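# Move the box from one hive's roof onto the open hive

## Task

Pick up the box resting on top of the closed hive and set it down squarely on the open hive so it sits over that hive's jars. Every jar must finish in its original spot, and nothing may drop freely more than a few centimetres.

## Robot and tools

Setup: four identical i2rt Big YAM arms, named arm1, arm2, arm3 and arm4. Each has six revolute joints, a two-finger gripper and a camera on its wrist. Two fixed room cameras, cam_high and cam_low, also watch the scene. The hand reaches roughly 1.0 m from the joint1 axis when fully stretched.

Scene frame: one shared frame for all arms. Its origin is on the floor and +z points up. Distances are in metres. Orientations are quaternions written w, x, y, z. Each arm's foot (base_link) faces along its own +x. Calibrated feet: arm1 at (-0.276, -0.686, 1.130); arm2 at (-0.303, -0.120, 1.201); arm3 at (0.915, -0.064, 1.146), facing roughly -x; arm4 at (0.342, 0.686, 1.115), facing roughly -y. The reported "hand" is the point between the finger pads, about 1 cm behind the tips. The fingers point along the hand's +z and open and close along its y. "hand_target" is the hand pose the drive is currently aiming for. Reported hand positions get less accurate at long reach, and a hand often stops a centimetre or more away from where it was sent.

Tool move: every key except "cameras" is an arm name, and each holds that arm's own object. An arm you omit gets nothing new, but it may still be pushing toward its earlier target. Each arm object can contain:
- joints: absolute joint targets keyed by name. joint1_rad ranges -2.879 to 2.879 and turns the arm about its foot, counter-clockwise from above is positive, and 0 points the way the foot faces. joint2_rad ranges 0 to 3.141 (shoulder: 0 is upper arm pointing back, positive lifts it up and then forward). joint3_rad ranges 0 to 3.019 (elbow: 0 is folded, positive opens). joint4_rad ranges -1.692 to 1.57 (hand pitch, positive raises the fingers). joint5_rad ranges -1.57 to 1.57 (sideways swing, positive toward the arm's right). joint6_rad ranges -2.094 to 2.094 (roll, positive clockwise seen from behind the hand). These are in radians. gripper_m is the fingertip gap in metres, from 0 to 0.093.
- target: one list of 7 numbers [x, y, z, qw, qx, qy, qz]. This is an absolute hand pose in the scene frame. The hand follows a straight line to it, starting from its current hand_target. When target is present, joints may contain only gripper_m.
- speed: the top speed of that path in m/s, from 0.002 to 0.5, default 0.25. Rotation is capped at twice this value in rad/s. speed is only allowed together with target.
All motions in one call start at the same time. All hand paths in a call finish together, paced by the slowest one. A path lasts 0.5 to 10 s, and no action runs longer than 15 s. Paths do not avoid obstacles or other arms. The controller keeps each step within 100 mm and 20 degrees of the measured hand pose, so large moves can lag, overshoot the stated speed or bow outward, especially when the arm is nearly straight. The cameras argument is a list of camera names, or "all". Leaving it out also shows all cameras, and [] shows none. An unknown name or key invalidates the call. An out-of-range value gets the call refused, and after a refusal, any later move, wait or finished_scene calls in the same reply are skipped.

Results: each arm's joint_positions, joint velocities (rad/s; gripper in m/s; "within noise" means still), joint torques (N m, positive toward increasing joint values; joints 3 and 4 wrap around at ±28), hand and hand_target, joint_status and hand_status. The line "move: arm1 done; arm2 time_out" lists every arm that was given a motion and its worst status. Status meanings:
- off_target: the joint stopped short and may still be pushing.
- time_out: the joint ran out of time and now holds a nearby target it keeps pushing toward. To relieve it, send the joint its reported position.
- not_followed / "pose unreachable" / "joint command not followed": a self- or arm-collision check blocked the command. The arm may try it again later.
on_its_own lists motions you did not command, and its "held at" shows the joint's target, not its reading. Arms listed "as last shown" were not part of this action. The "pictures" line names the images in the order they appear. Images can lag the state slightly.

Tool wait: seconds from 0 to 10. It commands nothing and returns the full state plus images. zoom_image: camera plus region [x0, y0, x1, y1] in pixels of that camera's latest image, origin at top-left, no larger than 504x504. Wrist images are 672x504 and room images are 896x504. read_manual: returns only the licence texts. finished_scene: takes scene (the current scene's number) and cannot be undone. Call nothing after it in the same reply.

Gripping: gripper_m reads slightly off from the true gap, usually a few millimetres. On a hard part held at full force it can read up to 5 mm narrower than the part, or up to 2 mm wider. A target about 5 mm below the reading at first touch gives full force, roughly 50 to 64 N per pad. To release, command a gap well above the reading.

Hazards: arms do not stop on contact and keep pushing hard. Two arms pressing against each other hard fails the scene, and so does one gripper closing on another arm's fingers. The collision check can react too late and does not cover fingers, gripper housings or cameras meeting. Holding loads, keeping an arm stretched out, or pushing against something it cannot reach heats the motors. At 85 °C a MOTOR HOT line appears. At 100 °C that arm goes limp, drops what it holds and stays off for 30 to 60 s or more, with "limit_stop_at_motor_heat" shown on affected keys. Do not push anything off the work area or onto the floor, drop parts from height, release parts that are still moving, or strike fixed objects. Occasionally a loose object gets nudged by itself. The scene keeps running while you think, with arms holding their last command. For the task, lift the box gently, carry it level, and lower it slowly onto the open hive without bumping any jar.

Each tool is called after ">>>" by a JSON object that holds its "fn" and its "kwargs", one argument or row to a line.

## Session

>>> {"fn": "move", "kwargs": {

}}

>>> {"fn": "zoom_image", "kwargs": {
  "camera": "cam_high",
  "region": [330, 150, 610, 350]
}}

>>> {"fn": "zoom_image", "kwargs": {
  "camera": "cam_low",
  "region": [320, 190, 540, 340]
}}

Scene clock: 0.00 s.
Joint torques (N m): no reading
Heat: arm1: hottest joint1_rad 36 °C; arm2: hottest joint1_rad 34 °C; arm3: hottest joint1_rad 35 °C; arm4: hottest joint3_rad 37 °C.
Joint velocities: within noise
arm1.joint_positions: joint1_rad=+0.165 joint2_rad=+0.548 joint3_rad=+1.345 joint4_rad=-1.232 joint5_rad=-0.217 joint6_rad=-0.340 gripper_m=+0.09396
arm1.joint_status: not commanded
arm1.hand: x=-0.1000 y=-0.5475 z=+1.6867 quat_wxyz=(-0.528, +0.393, -0.741, -0.131) (m; scene frame)
arm1.hand_target: x=-0.1029 y=-0.5491 z=+1.6986 quat_wxyz=(-0.539, +0.391, -0.734, -0.131) (m; scene frame)
arm1.hand_status: not commanded
arm2.joint_positions: joint1_rad=+0.846 joint2_rad=+0.537 joint3_rad=+1.332 joint4_rad=-1.274 joint5_rad=+0.017 joint6_rad=-0.402 gripper_m=+0.09396
arm2.joint_status: not commanded
arm2.hand: x=-0.1402 y=+0.0363 z=+1.7392 quat_wxyz=(-0.507, +0.469, -0.719, -0.080) (m; scene frame)
arm2.hand_target: x=-0.1423 y=+0.0344 z=+1.7476 quat_wxyz=(-0.515, +0.466, -0.715, -0.081) (m; scene frame)
arm2.hand_status: not commanded
arm3.joint_positions: joint1_rad=-0.153 joint2_rad=+0.543 joint3_rad=+1.419 joint4_rad=-1.380 joint5_rad=-0.220 joint6_rad=+0.181 gripper_m=+0.09396
arm3.joint_status: not commanded
arm3.hand: x=+0.7213 y=-0.0788 z=+1.7060 quat_wxyz=(-0.129, -0.856, +0.056, +0.498) (m; scene frame)
arm3.hand_target: x=+0.7238 y=-0.0788 z=+1.7172 quat_wxyz=(-0.129, -0.849, +0.054, +0.510) (m; scene frame)
arm3.hand_status: not commanded
arm4.joint_positions: joint1_rad=+0.337 joint2_rad=+0.580 joint3_rad=+1.357 joint4_rad=-1.358 joint5_rad=+0.031 joint6_rad=-0.490 gripper_m=+0.09396
arm4.joint_status: not commanded
arm4.hand: x=+0.3795 y=+0.4625 z=+1.6399 quat_wxyz=(-0.273, -0.382, -0.795, +0.384) (m; scene frame)
arm4.hand_target: x=+0.3789 y=+0.4651 z=+1.6508 quat_wxyz=(-0.280, -0.380, -0.789, +0.393) (m; scene frame)
arm4.hand_status: not commanded
pictures: arm1_cam_wrist, arm2_cam_wrist, arm3_cam_wrist, arm4_cam_wrist, cam_high, cam_low
camera_calibration:
arm1_cam_wrist: T_world_to_cam=[[0.717935, -0.658263, 0.226405, -0.671194], [-0.518785, -0.722822, -0.456498, 0.32259], [0.464147, 0.21028, -0.860436, 1.73569], [0, 0, 0, 1]] pos_world=[-0.156387, -0.573629, 1.79267]
arm2_cam_wrist: T_world_to_cam=[[0.750784, -0.568314, 0.336665, -0.457574], [-0.462424, -0.816155, -0.346491, 0.566671], [0.471686, 0.104457, -0.875557, 1.71317], [0, 0, 0, 1]] pos_world=[-0.202496, 0.0234931, 1.85037]
arm3_cam_wrist: T_world_to_cam=[[-0.0422967, 0.959898, -0.277139, 0.579653], [0.909831, -0.0776075, -0.407658, 0.036436], [-0.412818, -0.269393, -0.870062, 1.88686], [0, 0, 0, 1]] pos_world=[0.770298, -0.0452735, 1.81719]
arm4_cam_wrist: T_world_to_cam=[[-0.811195, -0.420478, 0.406401, -0.165021], [-0.547005, 0.791326, -0.27311, 0.294883], [-0.206759, -0.443848, -0.871923, 1.83841], [0, 0, 0, 1]] pos_world=[0.407546, 0.513237, 1.75055]

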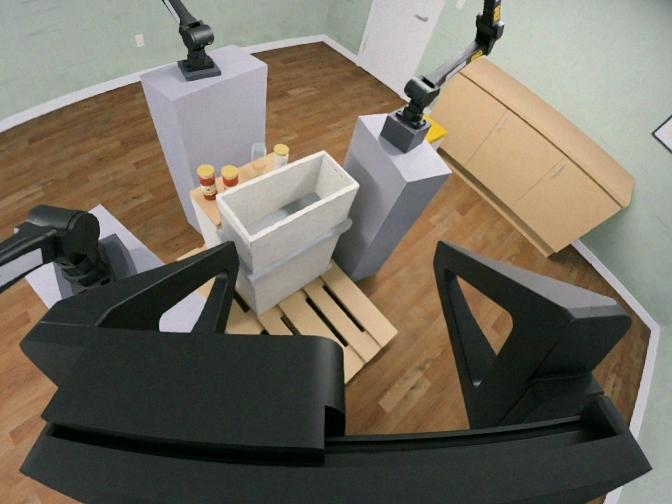

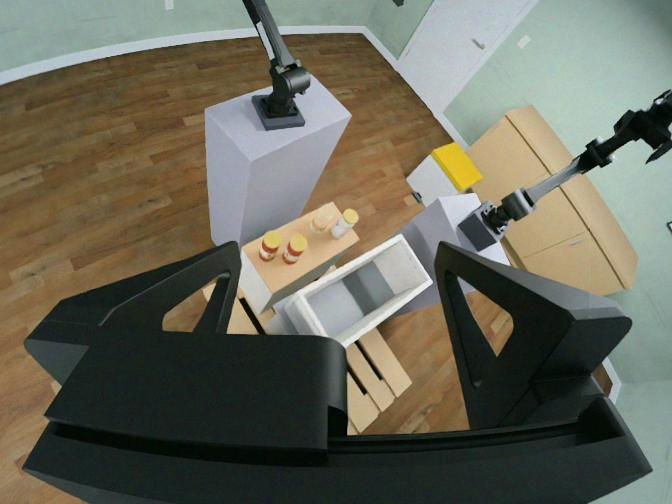

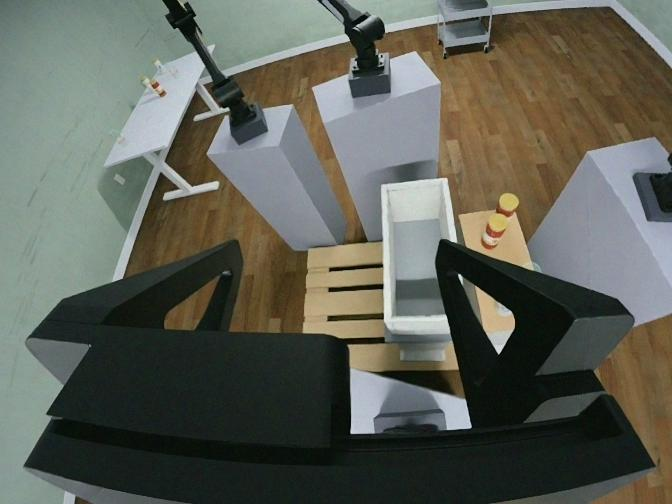

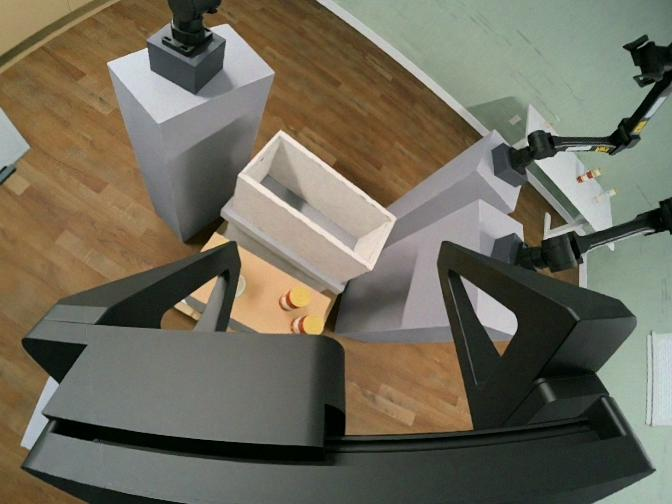

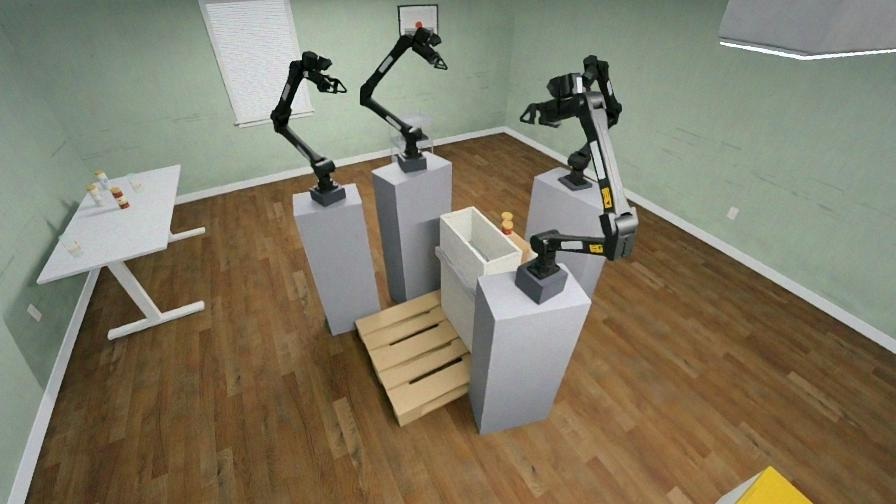

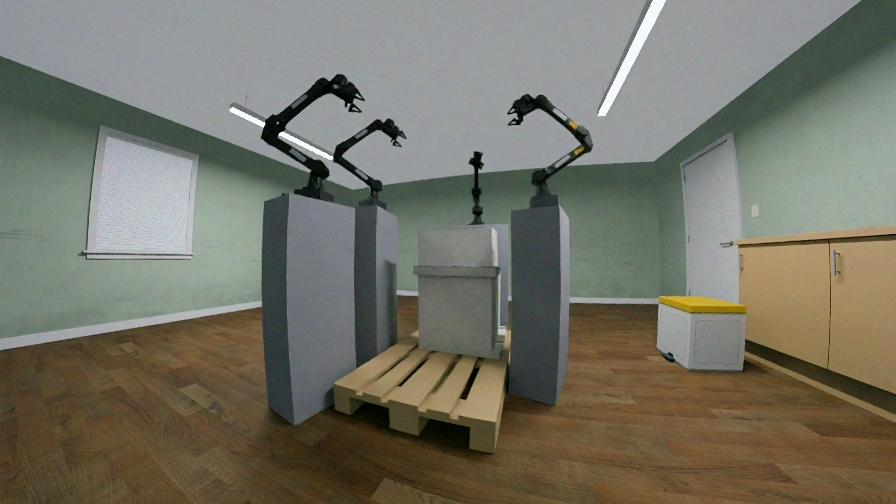

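Scaled by 1.800.

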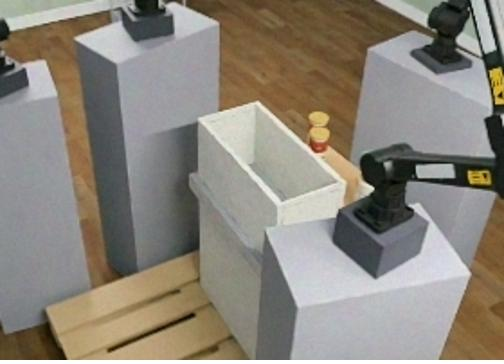

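Scaled by 2.291.

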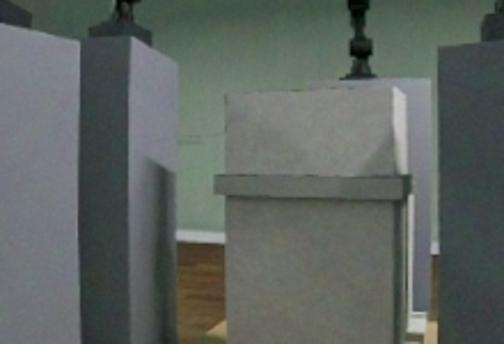

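>>> {"fn": "move", "kwargs": {
  "arm2": {"joints":{"joint1_rad":0.30,"joint2_rad":1.82,"joint3_rad":1.0,"joint4_rad":-0.76,"joint5_rad":0,"joint6_rad":-1.35}},
  "arm3": {"joints":{"joint1_rad":-0.2,"joint2_rad":1.5,"joint3_rad":0.73,"joint4_rad":-0.8,"joint5_rad":0,"joint6_rad":1.45}}
}}

>>> {"fn": "zoom_image", "kwargs": {
  "camera": "arm1_cam_wrist",
  "region": [160, 120, 380, 320]
}}

>>> {"fn": "zoom_image", "kwargs": {
  "camera": "arm4_cam_wrist",
  "region": [160, 120, 420, 350]
}}

Scene clock: 8.10 s.
Joint torques (N m): arm1=[0.5 4.37 9.44 1.8 -0.02 0] | arm2=[-1.03 -13.04 6.95 1.31 -0.21 -0.33] | arm3=[0.44 -9 7.65 0.75 0.24 0.13] | arm4=[-1.32 3.25 10.47 2.36 -0.01 0.04]
Heat: arm1: hottest joint1_rad 36 °C; arm2: hottest joint1_rad 34 °C; arm3: hottest joint1_rad 35 °C; arm4: hottest joint3_rad 39 °C.
move: arm2 done; arm3 done
Joint velocities: within noise
arm1, arm4: as last shown
arm2.joint_positions: joint1_rad=+0.307 joint2_rad=+1.801 joint3_rad=+0.998 joint4_rad=-0.773 joint5_rad=+0.000 joint6_rad=-1.334 gripper_m=+0.09397
arm2.joint_status: all done
arm2.hand: x=+0.1245 y=-0.0262 z=+1.1593 quat_wxyz=(+0.009, +0.701, -0.713, +0.003) (m; scene frame)
arm2.hand_target: x=+0.1264 y=-0.0288 z=+1.1520 quat_wxyz=(+0.011, +0.704, -0.710, +0.002) (m; scene frame)
arm2.hand_status: not commanded
arm3.joint_positions: joint1_rad=-0.191 joint2_rad=+1.485 joint3_rad=+0.719 joint4_rad=-0.809 joint5_rad=-0.002 joint6_rad=+1.433 gripper_m=+0.09398
arm3.joint_status: all done
arm3.hand: x=+0.5859 y=-0.0282 z=+1.1459 quat_wxyz=(-0.005, -0.717, +0.697, -0.009) (m; scene frame)
arm3.hand_target: x=+0.5804 y=-0.0242 z=+1.1442 quat_wxyz=(-0.006, -0.708, +0.706, -0.006) (m; scene frame)
arm3.hand_status: not commanded
pictures: arm1_cam_wrist, arm2_cam_wrist, arm3_cam_wrist, arm4_cam_wrist, cam_high, cam_low
camera_calibration:
arm1_cam_wrist: T_world_to_cam=[[0.717935, -0.658263, 0.226405, -0.671194], [-0.518785, -0.722822, -0.456498, 0.32259], [0.464147, 0.21028, -0.860436, 1.73569], [0, 0, 0, 1]] pos_world=[-0.156387, -0.573629, 1.79267]
arm2_cam_wrist: T_world_to_cam=[[0.99879, -0.0489485, -0.00480706, -0.118036], [-0.0347825, -0.772056, 0.634602, -0.752287], [-0.0347742, -0.633667, -0.772824, 1.01166], [0, 0, 0, 1]] pos_world=[0.126906, 0.0544689, 1.25867]
arm3_cam_wrist: T_world_to_cam=[[0.999402, 0.0344189, -0.0033462, -0.580041], [0.0295421, -0.799467, 0.599983, -0.724032], [0.0179756, -0.599723, -0.800006, 1.01528], [0, 0, 0, 1]] pos_world=[0.582833, 0.0500097, 1.24469]
arm4_cam_wrist: T_world_to_cam=[[-0.811195, -0.420478, 0.406401, -0.165021], [-0.547005, 0.791326, -0.27311, 0.294883], [-0.206759, -0.443848, -0.871923, 1.83841], [0, 0, 0, 1]] pos_world=[0.407546, 0.513237, 1.75055]

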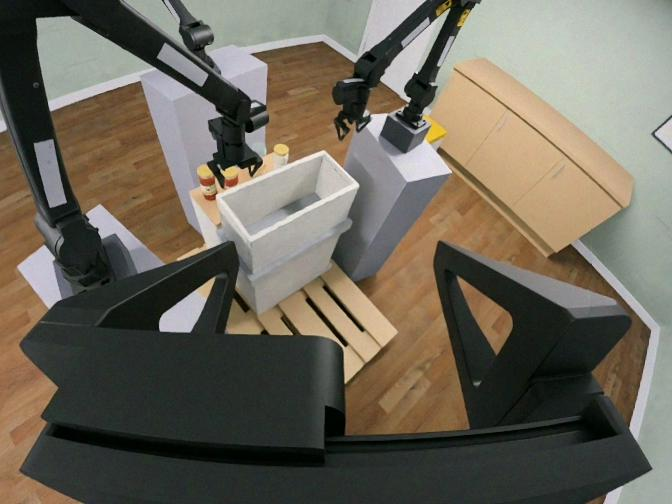

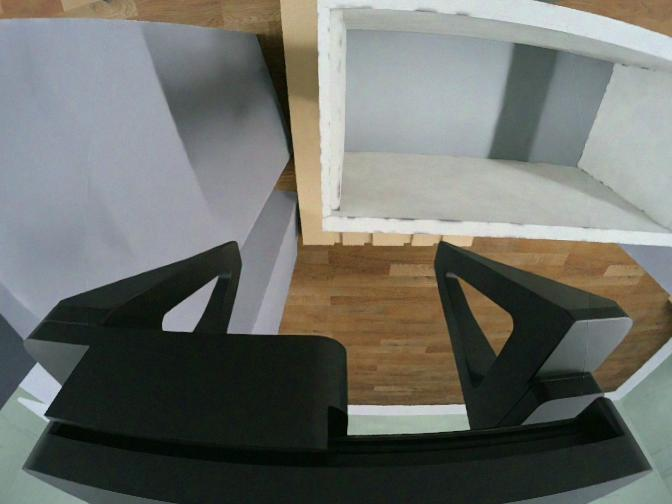

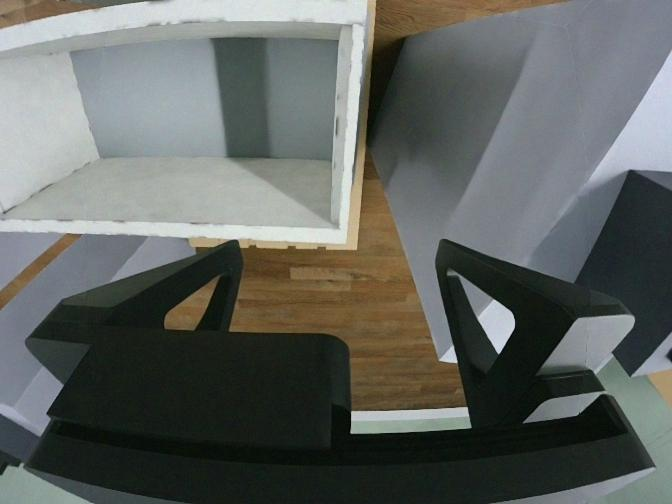

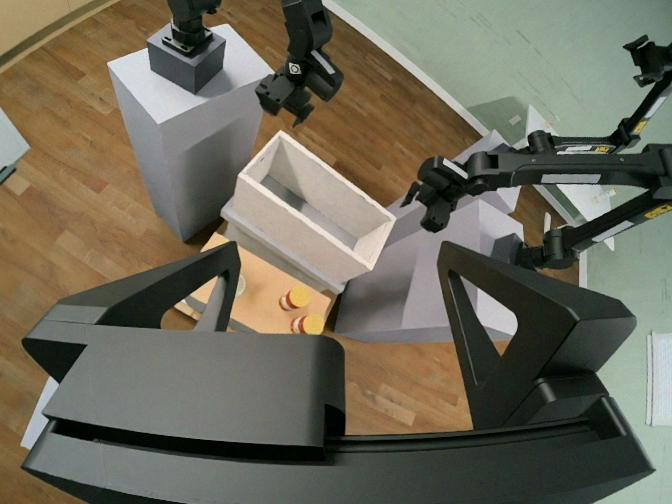

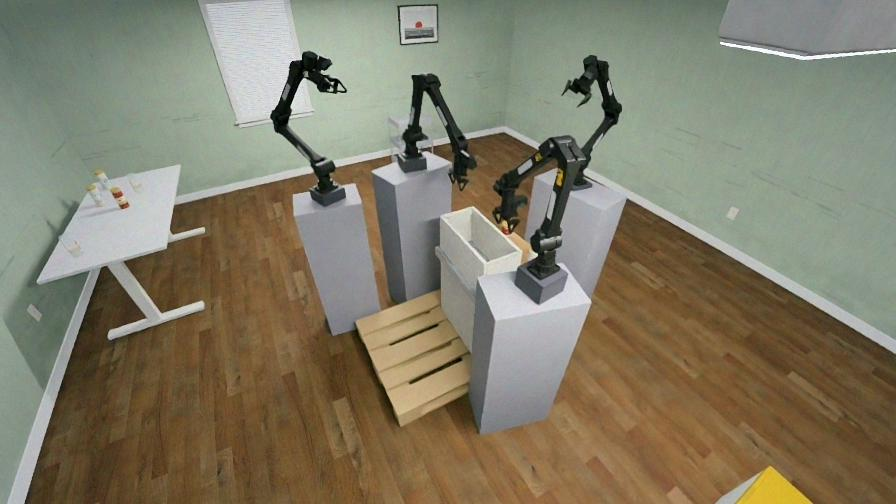

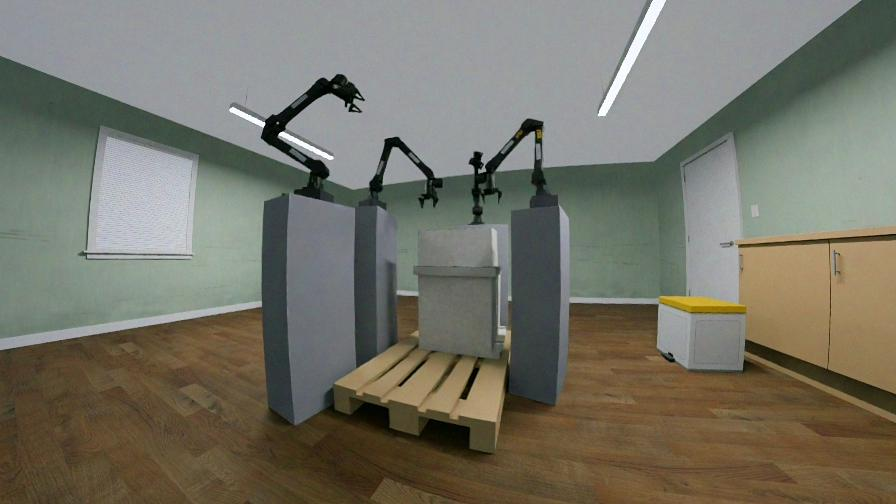

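Scaled by 2.291 from the camera's 672x504 image, which has a finer 960x720 frame.

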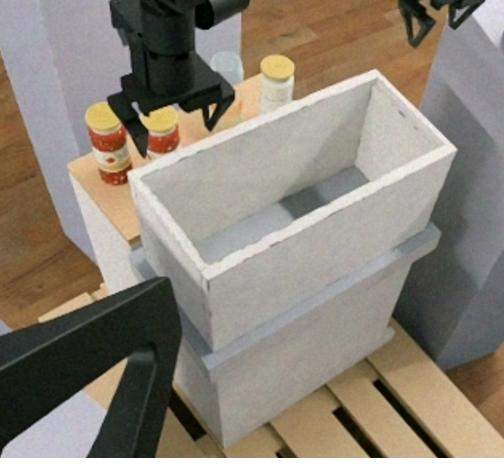

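Scaled by 1.938 from the camera's 672x504 image, which has a finer 960x720 frame.

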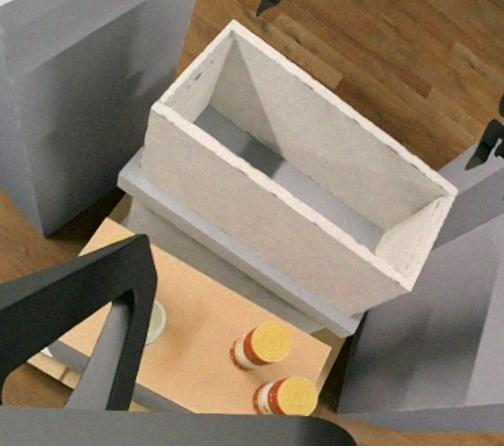

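>>> {"fn": "move", "kwargs": {
  "arm2": {"target":[0.114,-0.033,0.908,0,0.7071,-0.7071,0],"speed":0.2},
  "arm3": {"target":[0.595,-0.033,0.912,0,0.7071,-0.7071,0],"speed":0.2},
  "cameras": ["arm2_cam_wrist","arm3_cam_wrist"]
}}

Scene clock: 17.53 s.
Joint torques (N m): arm1=[0.44 4.37 9.44 1.8 -0.02 0] | arm2=[-0.67 -14.86 3.44 1.36 -0.3 -0.26] | arm3=[2.08 -12.75 1.28 0.77 0.26 0.12] | arm4=[-1.79 3.43 10.36 2.25 0 0]
Heat: arm1: hottest joint3_rad 37 °C; arm2: hottest joint1_rad 34 °C; arm3: hottest joint1_rad 35 °C; arm4: hottest joint3_rad 40 °C.
move: arm2 off_target; arm3 done
Joint velocities: within noise
arm1, arm4: as last shown
arm2.joint_positions: joint1_rad=+0.307 joint2_rad=+2.386 joint3_rad=+1.034 joint4_rad=-0.208 joint5_rad=-0.013 joint6_rad=-1.343 gripper_m=+0.09397
arm2.joint_status: not commanded
arm2.hand: x=+0.1148 y=-0.0297 z=+0.9182 quat_wxyz=(-0.001, +0.704, -0.710, +0.002) (m; scene frame)
arm2.hand_target: x=+0.1137 y=-0.0329 z=+0.9083 quat_wxyz=(+0.000, +0.707, -0.707, +0.000) (m; scene frame)
arm2.hand_status: off_target (0.011 m and 0.5 deg from the pose sent, 0.252 m and 1.5 deg at the start)
arm3.joint_positions: joint1_rad=-0.191 joint2_rad=+2.188 joint3_rad=+0.681 joint4_rad=-0.062 joint5_rad=+0.014 joint6_rad=+1.454 gripper_m=+0.09398
arm3.joint_status: not commanded
arm3.hand: x=+0.5970 y=-0.0304 z=+0.9159 quat_wxyz=(+0.000, -0.710, +0.704, -0.002) (m; scene frame)
arm3.hand_target: x=+0.5952 y=-0.0330 z=+0.9120 quat_wxyz=(+0.000, -0.707, +0.707, +0.000) (m; scene frame)
arm3.hand_status: done (0.005 m and 0.5 deg from the pose sent, 0.234 m and 2.1 deg at the start)
pictures: arm2_cam_wrist, arm3_cam_wrist
camera_calibration:
arm2_cam_wrist: T_world_to_cam=[[0.999191, -0.0396063, 0.00704512, -0.120295], [-0.0354093, -0.782797, 0.621269, -0.590312], [-0.0190913, -0.621015, -0.783566, 0.831229], [0, 0, 0, 1]] pos_world=[0.115165, 0.0493476, 1.01891]
arm3_cam_wrist: T_world_to_cam=[[0.999899, 0.0127583, -0.0062292, -0.590141], [0.0139877, -0.810031, 0.586221, -0.566511], [0.00243335, -0.586249, -0.810127, 0.848721], [0, 0, 0, 1]] pos_world=[0.59594, 0.0461997, 1.016]

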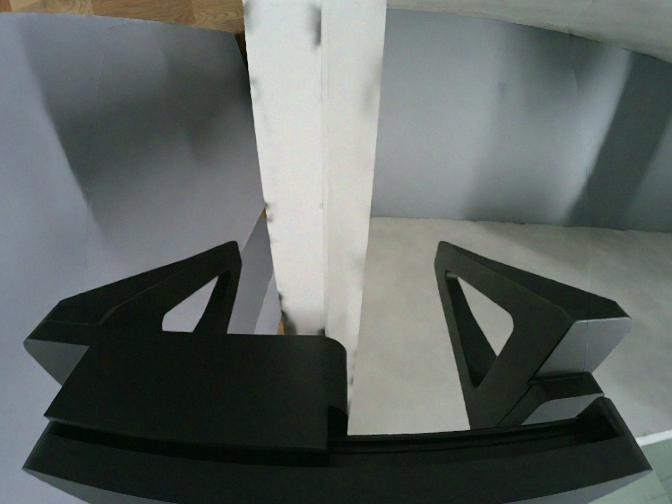

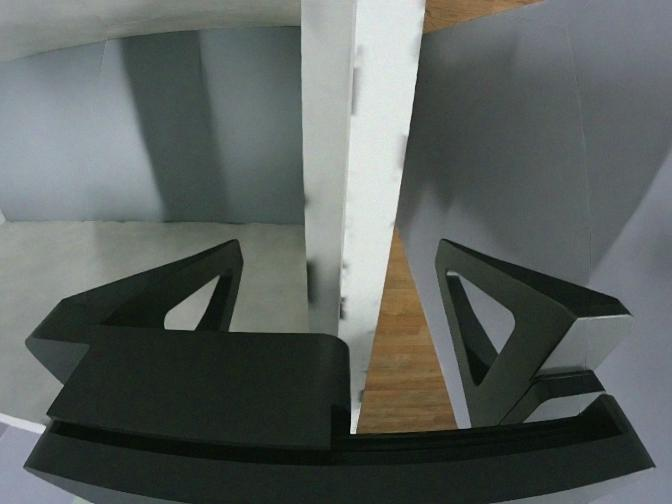

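>>> {"fn": "move", "kwargs": {
  "arm2": {"target":[0.107,-0.034,0.907,0,0.7071,-0.7071,0],"joints":{"gripper_m":0.045},"speed":0.1},
  "arm3": {"target":[0.597,-0.034,0.911,0,0.7071,-0.7071,0],"joints":{"gripper_m":0.045},"speed":0.1},
  "cameras": []
}}

>>> {"fn": "move", "kwargs": {
  "arm2": {"joints":{"gripper_m":0.022}},
  "arm3": {"joints":{"gripper_m":0.022}},
  "cameras": []
}}

>>> {"fn": "move", "kwargs": {
  "arm2": {"joints":{"gripper_m":0.008}},
  "arm3": {"joints":{"gripper_m":0.008}},
  "cameras": ["arm2_cam_wrist","arm3_cam_wrist"]
}}

>>> {"fn": "move", "kwargs": {
  "arm2": {"target":[0.115,-0.03,1.12,-0.0106,0.707,-0.707,-0.0106],"speed":0.14},
  "arm3": {"target":[0.588,-0.03,1.12,-0.0106,0.707,-0.707,-0.0106],"speed":0.14},
  "cameras": ["arm2_cam_wrist","arm1_cam_wrist","cam_high","cam_low"]
}}

>>> {"fn": "zoom_image", "kwargs": {
  "camera": "cam_high",
  "region": [410, 150, 560, 300]
}}

>>> {"fn": "zoom_image", "kwargs": {
  "camera": "cam_low",
  "region": [380, 150, 540, 310]
}}

>>> {"fn": "zoom_image", "kwargs": {
  "camera": "arm4_cam_wrist",
  "region": [120, 80, 420, 350]
}}

Scene clock: 22.43 s.
Joint torques (N m): arm1=[0.5 4.42 9.43 1.78 -0.02 0] | arm2=[-0.73 -15.15 2.21 1.35 -0.28 -0.28] | arm3=[2.14 -12.51 0.88 0.84 0.25 0.09] | arm4=[-1.26 3.55 10.47 2.24 -0.03 0]
Heat: arm1: hottest joint3_rad 38 °C; arm2: hottest joint1_rad 34 °C; arm3: hottest joint1_rad 35 °C; arm4: hottest joint3_rad 41 °C.
move: arm2 off_target; arm3 done
Joint velocities: within noise
arm1, arm4: as last shown
arm2.joint_positions: joint1_rad=+0.307 joint2_rad=+2.386 joint3_rad=+1.029 joint4_rad=-0.192 joint5_rad=-0.013 joint6_rad=-1.344 gripper_m=+0.04507
arm2.joint_status: all done
arm2.hand: x=+0.1158 y=-0.0295 z=+0.9178 quat_wxyz=(-0.006, +0.704, -0.710, +0.005) (m; scene frame)
arm2.hand_target: x=+0.1069 y=-0.0339 z=+0.9075 quat_wxyz=(+0.000, +0.707, -0.707, +0.000) (m; scene frame)
arm2.hand_status: off_target (0.015 m and 1.0 deg from the pose sent, 0.014 m and 0.5 deg at the start)
arm3.joint_positions: joint1_rad=-0.189 joint2_rad=+2.188 joint3_rad=+0.681 joint4_rad=-0.055 joint5_rad=+0.014 joint6_rad=+1.457 gripper_m=+0.04512
arm3.joint_status: all done
arm3.hand: x=+0.5952 y=-0.0306 z=+0.9159 quat_wxyz=(-0.002, -0.710, +0.705, +0.001) (m; scene frame)
arm3.hand_target: x=+0.5972 y=-0.0340 z=+0.9111 quat_wxyz=(+0.000, -0.707, +0.707, +0.000) (m; scene frame)
arm3.hand_status: done (0.006 m and 0.5 deg from the pose sent, 0.006 m and 0.5 deg at the start)
pictures: none
No camera images: "cameras" was empty.

Scene clock: 23.07 s.
Joint torques (N m): arm1=[0.56 4.42 9.44 1.8 -0.02 0] | arm2=[-0.79 -15.44 2.65 1.42 -0.22 -0.26] | arm3=[2.14 -12.57 0.83 0.8 0.23 0.07] | arm4=[-1.44 3.14 10.41 2.11 -0.03 0.06]
Heat: arm1: hottest joint3_rad 38 °C; arm2: hottest joint1_rad 34 °C; arm3: hottest joint1_rad 35 °C; arm4: hottest joint3_rad 41 °C.
move: arm2 done; arm3 done
Joint velocities: within noise
arm1, arm4: as last shown
arm2.joint_positions: joint1_rad=+0.307 joint2_rad=+2.386 joint3_rad=+1.025 joint4_rad=-0.191 joint5_rad=-0.015 joint6_rad=-1.344 gripper_m=+0.02213
arm2.joint_status: all done
arm2.hand: x=+0.1135 y=-0.0297 z=+0.9175 quat_wxyz=(-0.005, +0.704, -0.710, +0.003) (m; scene frame)
arm2.hand_target: x=+0.1068 y=-0.0338 z=+0.9074 quat_wxyz=(+0.000, +0.707, -0.707, +0.000) (m; scene frame)
arm2.hand_status: not commanded
arm3.joint_positions: joint1_rad=-0.189 joint2_rad=+2.189 joint3_rad=+0.681 joint4_rad=-0.055 joint5_rad=+0.014 joint6_rad=+1.458 gripper_m=+0.02218
arm3.joint_status: all done
arm3.hand: x=+0.5955 y=-0.0306 z=+0.9157 quat_wxyz=(-0.002, -0.709, +0.705, +0.001) (m; scene frame)
arm3.hand_target: x=+0.5972 y=-0.0340 z=+0.9111 quat_wxyz=(+0.000, -0.707, +0.707, +0.000) (m; scene frame)
arm3.hand_status: not commanded
pictures: none
No camera images: "cameras" was empty.

Scene clock: 23.53 s.
Joint torques (N m): arm1=[0.44 4.42 9.43 1.78 -0.02 0] | arm2=[-0.73 -15.15 2.52 1.48 -0.18 -0.31] | arm3=[2.14 -12.57 0.85 0.8 0.23 -0.11] | arm4=[-0.79 3.49 10.61 2.11 -0.03 -0.01]
Heat: arm1: hottest joint3_rad 38 °C; arm2: hottest joint1_rad 34 °C; arm3: hottest joint1_rad 35 °C; arm4: hottest joint3_rad 41 °C.
move: arm2 off_target; arm3 off_target
Joint velocities: within noise
arm1, arm4: as last shown
arm2.joint_positions: joint1_rad=+0.307 joint2_rad=+2.386 joint3_rad=+1.025 joint4_rad=-0.191 joint5_rad=-0.015 joint6_rad=-1.340 gripper_m=+0.01939
arm2.joint_status: gripper_m off_target (ended at +0.01942, target +0.00800)
arm2.hand: x=+0.1131 y=-0.0297 z=+0.9174 quat_wxyz=(-0.005, +0.703, -0.711, +0.003) (m; scene frame)
arm2.hand_target: x=+0.1069 y=-0.0339 z=+0.9075 quat_wxyz=(+0.000, +0.707, -0.707, +0.000) (m; scene frame)
arm2.hand_status: not commanded
arm3.joint_positions: joint1_rad=-0.189 joint2_rad=+2.189 joint3_rad=+0.681 joint4_rad=-0.055 joint5_rad=+0.014 joint6_rad=+1.477 gripper_m=+0.01981
arm3.joint_status: gripper_m off_target (ended at +0.01984, target +0.00800)
arm3.hand: x=+0.5955 y=-0.0306 z=+0.9157 quat_wxyz=(-0.002, -0.702, +0.712, +0.001) (m; scene frame)
arm3.hand_target: x=+0.5972 y=-0.0340 z=+0.9111 quat_wxyz=(+0.000, -0.707, +0.707, +0.000) (m; scene frame)
arm3.hand_status: not commanded
pictures: arm2_cam_wrist, arm3_cam_wrist
camera_calibration:
arm2_cam_wrist: T_world_to_cam=[[0.99898, -0.0429465, 0.0139443, -0.124947], [-0.0423717, -0.784891, 0.618184, -0.586372], [-0.0156041, -0.618144, -0.78591, 0.832404], [0, 0, 0, 1]] pos_world=[0.112963, 0.0489419, 1.01842]
arm3_cam_wrist: T_world_to_cam=[[0.999886, -0.00834532, -0.0126182, -0.58338], [0.000620048, -0.810774, 0.585359, -0.557818], [-0.0151155, -0.585299, -0.810676, 0.85945], [0, 0, 0, 1]] pos_world=[0.59665, 0.0459022, 1.0159]

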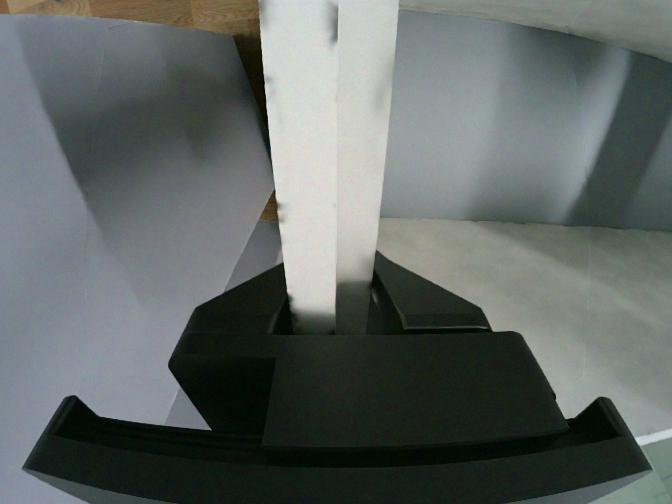

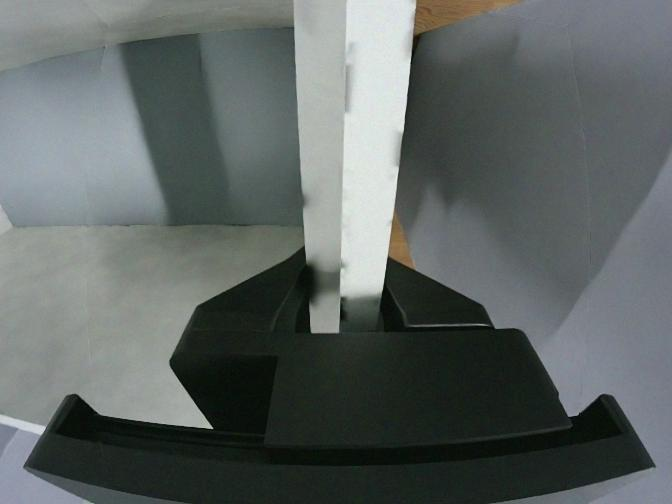

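Scene clock: 25.87 s.
Joint torques (N m): arm1=[0.44 4.42 9.44 1.8 -0.02 0] | arm2=[-0.73 -20.19 6.19 -2.1 -0.84 -0.32] | arm3=[2.08 -15.74 8.18 -1.94 0.7 -0.07] | arm4=[-1.49 3.31 10.32 2.29 0 0.01]
Heat: arm1: hottest joint3_rad 38 °C; arm2: hottest joint1_rad 34 °C; arm3: hottest joint1_rad 35 °C; arm4: hottest joint3_rad 42 °C.
move: arm2 off_target; arm3 off_target
Joint velocities: within noise
arm1, arm4: as last shown
arm2.joint_positions: joint1_rad=+0.295 joint2_rad=+1.918 joint3_rad=+0.927 joint4_rad=-0.567 joint5_rad=-0.030 joint6_rad=-1.352 gripper_m=+0.01939
arm2.joint_status: not commanded
arm2.hand: x=+0.1134 y=-0.0292 z=+1.0945 quat_wxyz=(-0.007, +0.703, -0.711, -0.005) (m; scene frame)
arm2.hand_target: x=+0.1150 y=-0.0299 z=+1.1186 quat_wxyz=(-0.011, +0.707, -0.707, -0.010) (m; scene frame)
arm2.hand_status: off_target (0.026 m and 1.0 deg from the pose sent, 0.203 m and 1.8 deg at the start)
arm3.joint_positions: joint1_rad=-0.175 joint2_rad=+1.596 joint3_rad=+0.648 joint4_rad=-0.646 joint5_rad=+0.034 joint6_rad=+1.491 gripper_m=+0.01981
arm3.joint_status: not commanded
arm3.hand: x=+0.6011 y=-0.0294 z=+1.0944 quat_wxyz=(+0.015, -0.703, +0.711, -0.005) (m; scene frame)
arm3.hand_target: x=+0.5884 y=-0.0300 z=+1.1184 quat_wxyz=(+0.010, -0.707, +0.707, +0.011) (m; scene frame)
arm3.hand_status: off_target (0.029 m and 2.0 deg from the pose sent, 0.204 m and 2.0 deg at the start)
pictures: arm1_cam_wrist, arm2_cam_wrist, cam_high, cam_low
camera_calibration:
arm1_cam_wrist: T_world_to_cam=[[0.717935, -0.658263, 0.226405, -0.671194], [-0.518785, -0.722822, -0.456498, 0.32259], [0.464147, 0.21028, -0.860436, 1.73569], [0, 0, 0, 1]] pos_world=[-0.156387, -0.573629, 1.79267]
arm2_cam_wrist: T_world_to_cam=[[0.999073, -0.0426751, 0.00561374, -0.118636], [-0.0373004, -0.793309, 0.607676, -0.684827], [-0.0214792, -0.607322, -0.794165, 0.981958], [0, 0, 0, 1]] pos_world=[0.114073, 0.0480223, 1.19666]

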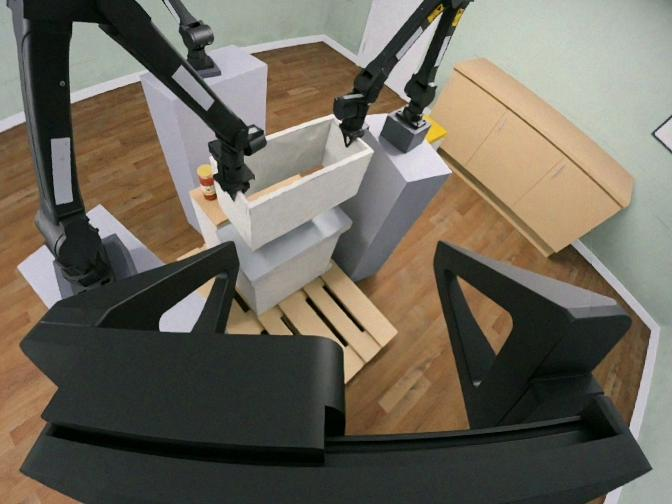

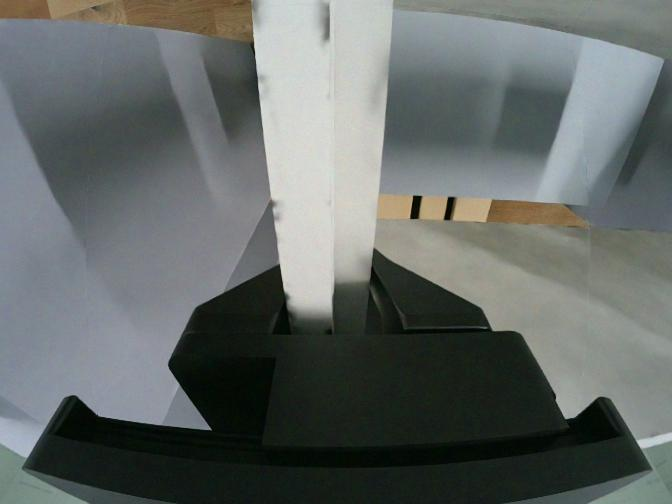

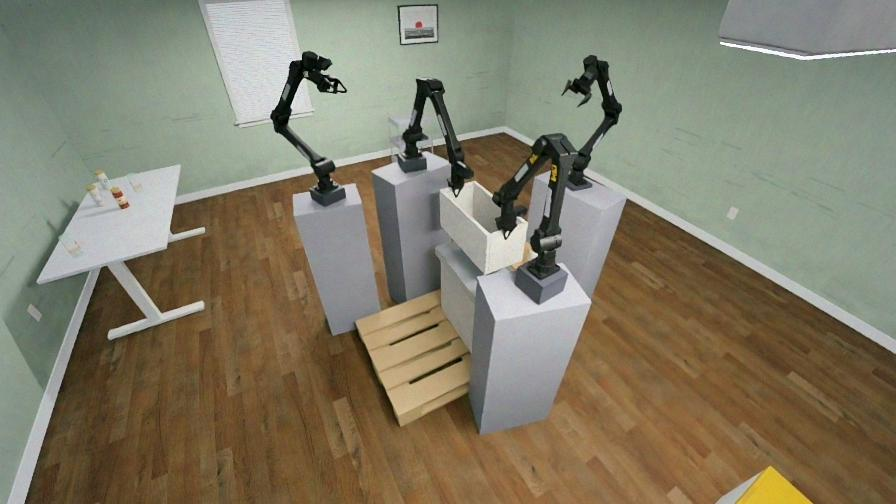

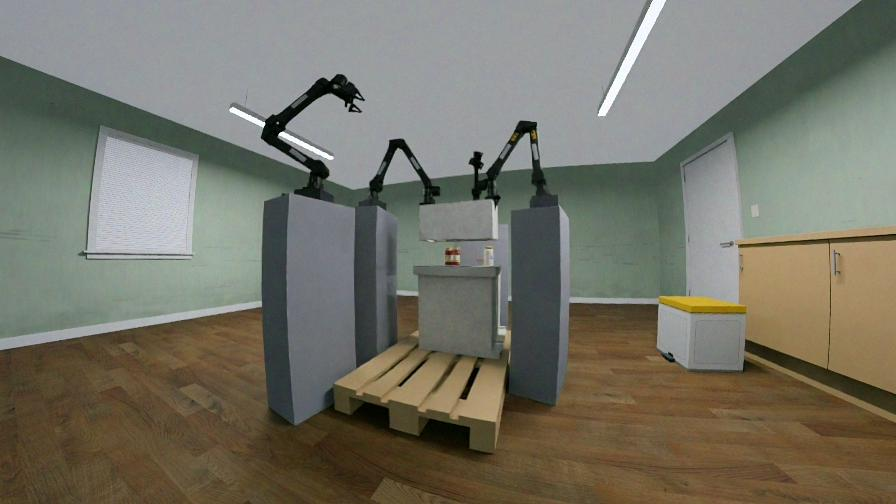

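Scaled by 3.360.

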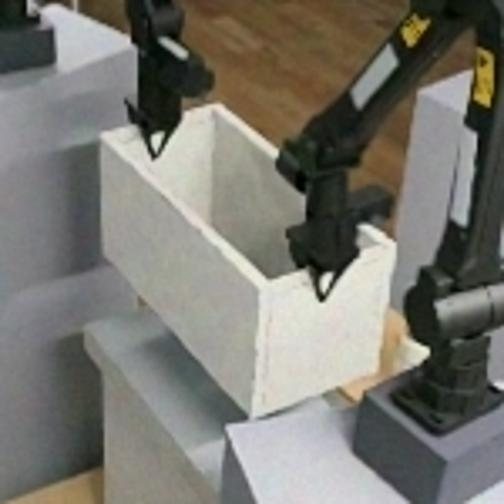

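Scaled by 3.150.

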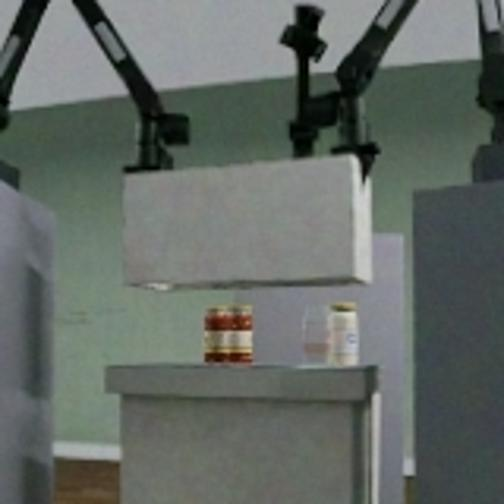

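This scene's latest camera images include none from arm4_cam_wrist. They are from: arm1_cam_wrist, arm2_cam_wrist, cam_high, cam_low. arm4_cam_wrist's image comes with the result of a call that names it in "cameras".

>>> {"fn": "move", "kwargs": {
  "arm2": {"target":[0.117,0.21,1.17,-0.0212,0.707,-0.707,-0.0212],"speed":0.16},
  "arm3": {"target":[0.592,0.21,1.17,-0.0212,0.707,-0.707,-0.0212],"speed":0.16}
}}

>>> {"fn": "zoom_image", "kwargs": {
  "camera": "cam_high",
  "region": [440, 130, 600, 290]
}}

>>> {"fn": "zoom_image", "kwargs": {
  "camera": "cam_low",
  "region": [390, 170, 530, 310]
}}

>>> {"fn": "zoom_image", "kwargs": {
  "camera": "arm4_cam_wrist",
  "region": [120, 80, 500, 380]
}}

>>> {"fn": "zoom_image", "kwargs": {
  "camera": "arm1_cam_wrist",
  "region": [160, 80, 400, 320]
}}

Scene clock: 34.27 s.
Joint torques (N m): arm1=[0.56 4.37 9.44 1.78 -0.02 0] | arm2=[1.2 -20.95 11.11 -1.69 -1.52 0.03] | arm3=[-0.21 -16.62 11.64 -1.37 1.38 -0.41] | arm4=[-1.67 3.9 10.5 2.29 -0.04 0.01]
Heat: arm1: hottest joint3_rad 39 °C; arm2: hottest joint1_rad 34 °C; arm3: hottest joint1_rad 35 °C; arm4: hottest joint3_rad 43 °C.
move: arm2 off_target; arm3 off_target
Joint velocities: within noise
arm1, arm4: as last shown
arm2.joint_positions: joint1_rad=+0.714 joint2_rad=+1.966 joint3_rad=+1.226 joint4_rad=-0.798 joint5_rad=-0.030 joint6_rad=-0.936 gripper_m=+0.01939
arm2.joint_status: not commanded
arm2.hand: x=+0.1156 y=+0.1877 z=+1.1433 quat_wxyz=(-0.011, +0.704, -0.710, -0.008) (m; scene frame)
arm2.hand_target: x=+0.1165 y=+0.2092 z=+1.1697 quat_wxyz=(-0.022, +0.707, -0.707, -0.021) (m; scene frame)
arm2.hand_status: off_target (0.035 m and 2.0 deg from the pose sent, 0.251 m and 2.6 deg at the start)
arm3.joint_positions: joint1_rad=-0.742 joint2_rad=+1.643 joint3_rad=+0.912 joint4_rad=-0.828 joint5_rad=+0.032 joint6_rad=+0.927 gripper_m=+0.01981
arm3.joint_status: not commanded
arm3.hand: x=+0.5995 y=+0.1884 z=+1.1420 quat_wxyz=(+0.010, -0.701, +0.713, +0.002) (m; scene frame)
arm3.hand_target: x=+0.5927 y=+0.2091 z=+1.1696 quat_wxyz=(+0.022, -0.706, +0.707, +0.022) (m; scene frame)
arm3.hand_status: off_target (0.036 m and 2.7 deg from the pose sent, 0.251 m and 3.1 deg at the start)
pictures: arm1_cam_wrist, arm2_cam_wrist, arm3_cam_wrist, arm4_cam_wrist, cam_high, cam_low
camera_calibration:
arm1_cam_wrist: T_world_to_cam=[[0.717935, -0.658263, 0.226405, -0.671194], [-0.518785, -0.722822, -0.456498, 0.32259], [0.464147, 0.21028, -0.860436, 1.73569], [0, 0, 0, 1]] pos_world=[-0.156387, -0.573629, 1.79267]
arm2_cam_wrist: T_world_to_cam=[[0.999179, -0.0398028, 0.00751051, -0.114626], [-0.0363679, -0.799928, 0.598993, -0.531214], [-0.0178337, -0.598774, -0.800719, 1.15787], [0, 0, 0, 1]] pos_world=[0.115862, 0.263807, 1.24618]
arm3_cam_wrist: T_world_to_cam=[[0.999932, -0.0113046, 0.00290053, -0.59993], [-0.0109372, -0.820968, 0.570869, -0.487333], [-0.00407218, -0.570862, -0.821036, 1.17359], [0, 0, 0, 1]] pos_world=[0.599338, 0.263089, 1.2435]
arm4_cam_wrist: T_world_to_cam=[[-0.811195, -0.420478, 0.406401, -0.165021], [-0.547005, 0.791326, -0.27311, 0.294883], [-0.206759, -0.443848, -0.871923, 1.83841], [0, 0, 0, 1]] pos_world=[0.407546, 0.513237, 1.75055]

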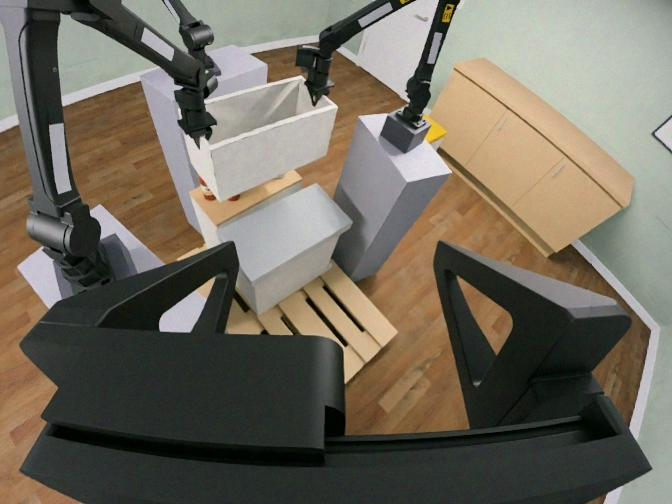

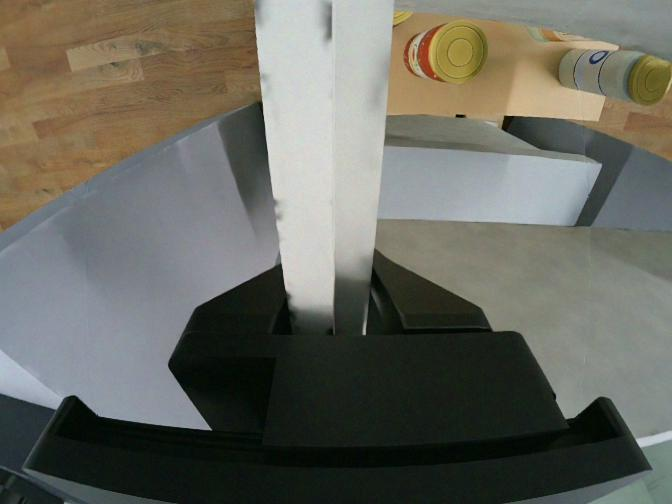

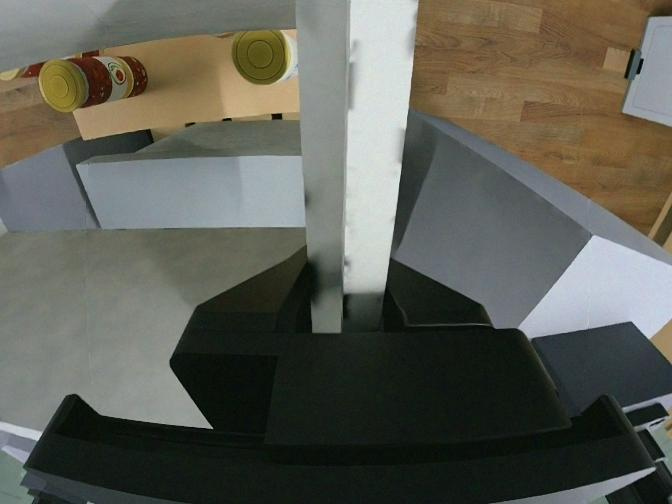

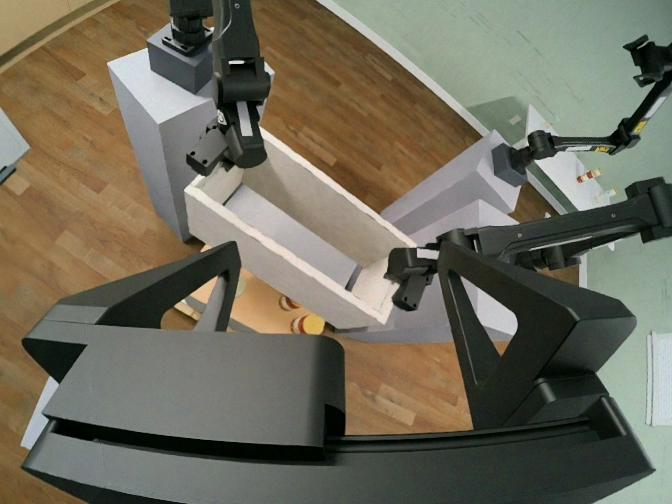

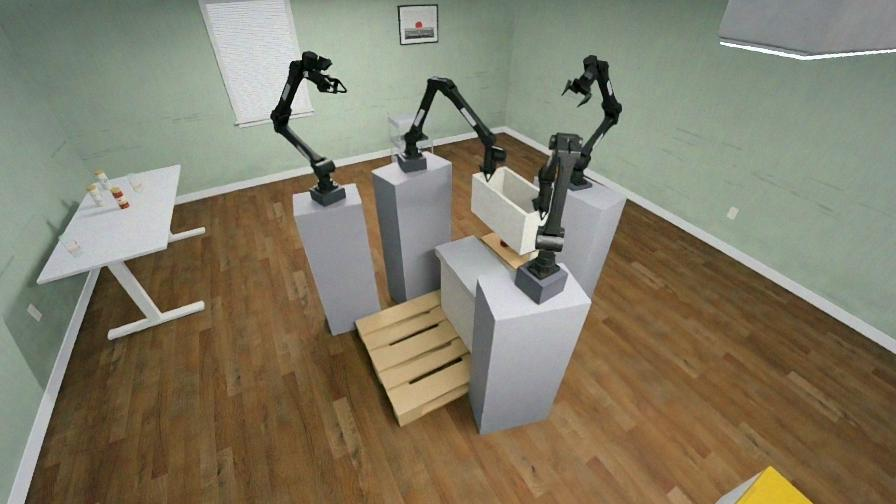

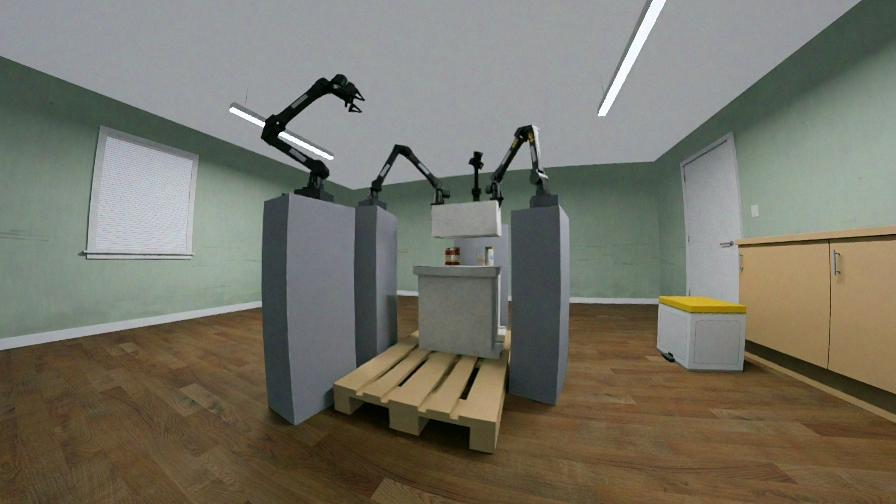

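Scaled by 3.150.

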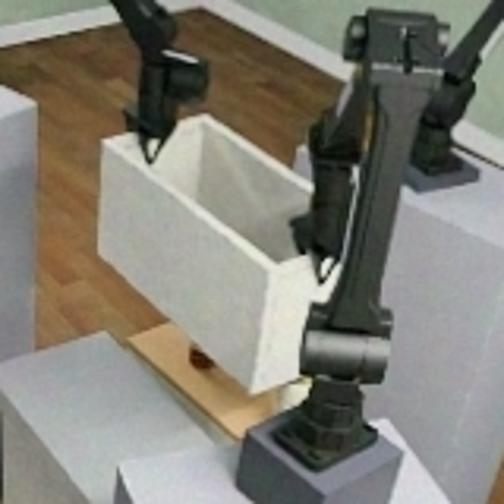

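Scaled by 3.600.

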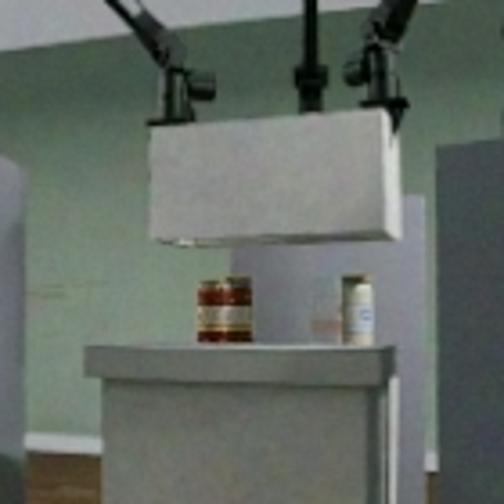

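Scaled by 1.326 from the camera's 672x504 image, which has a finer 960x720 frame.

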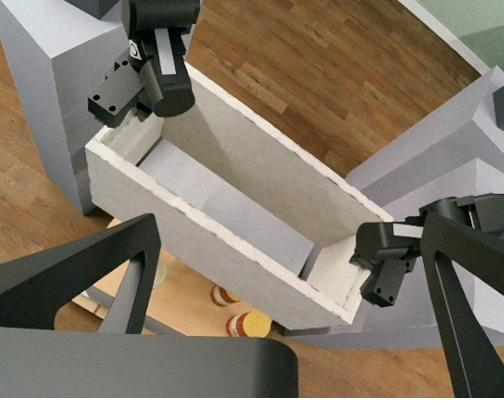

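Scaled by 2.100 from the camera's 672x504 image, which has a finer 960x720 frame.

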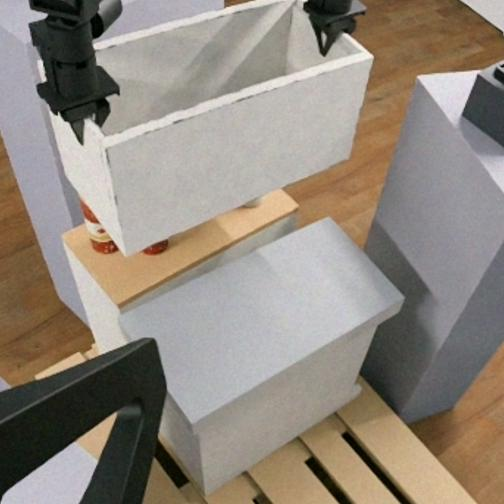

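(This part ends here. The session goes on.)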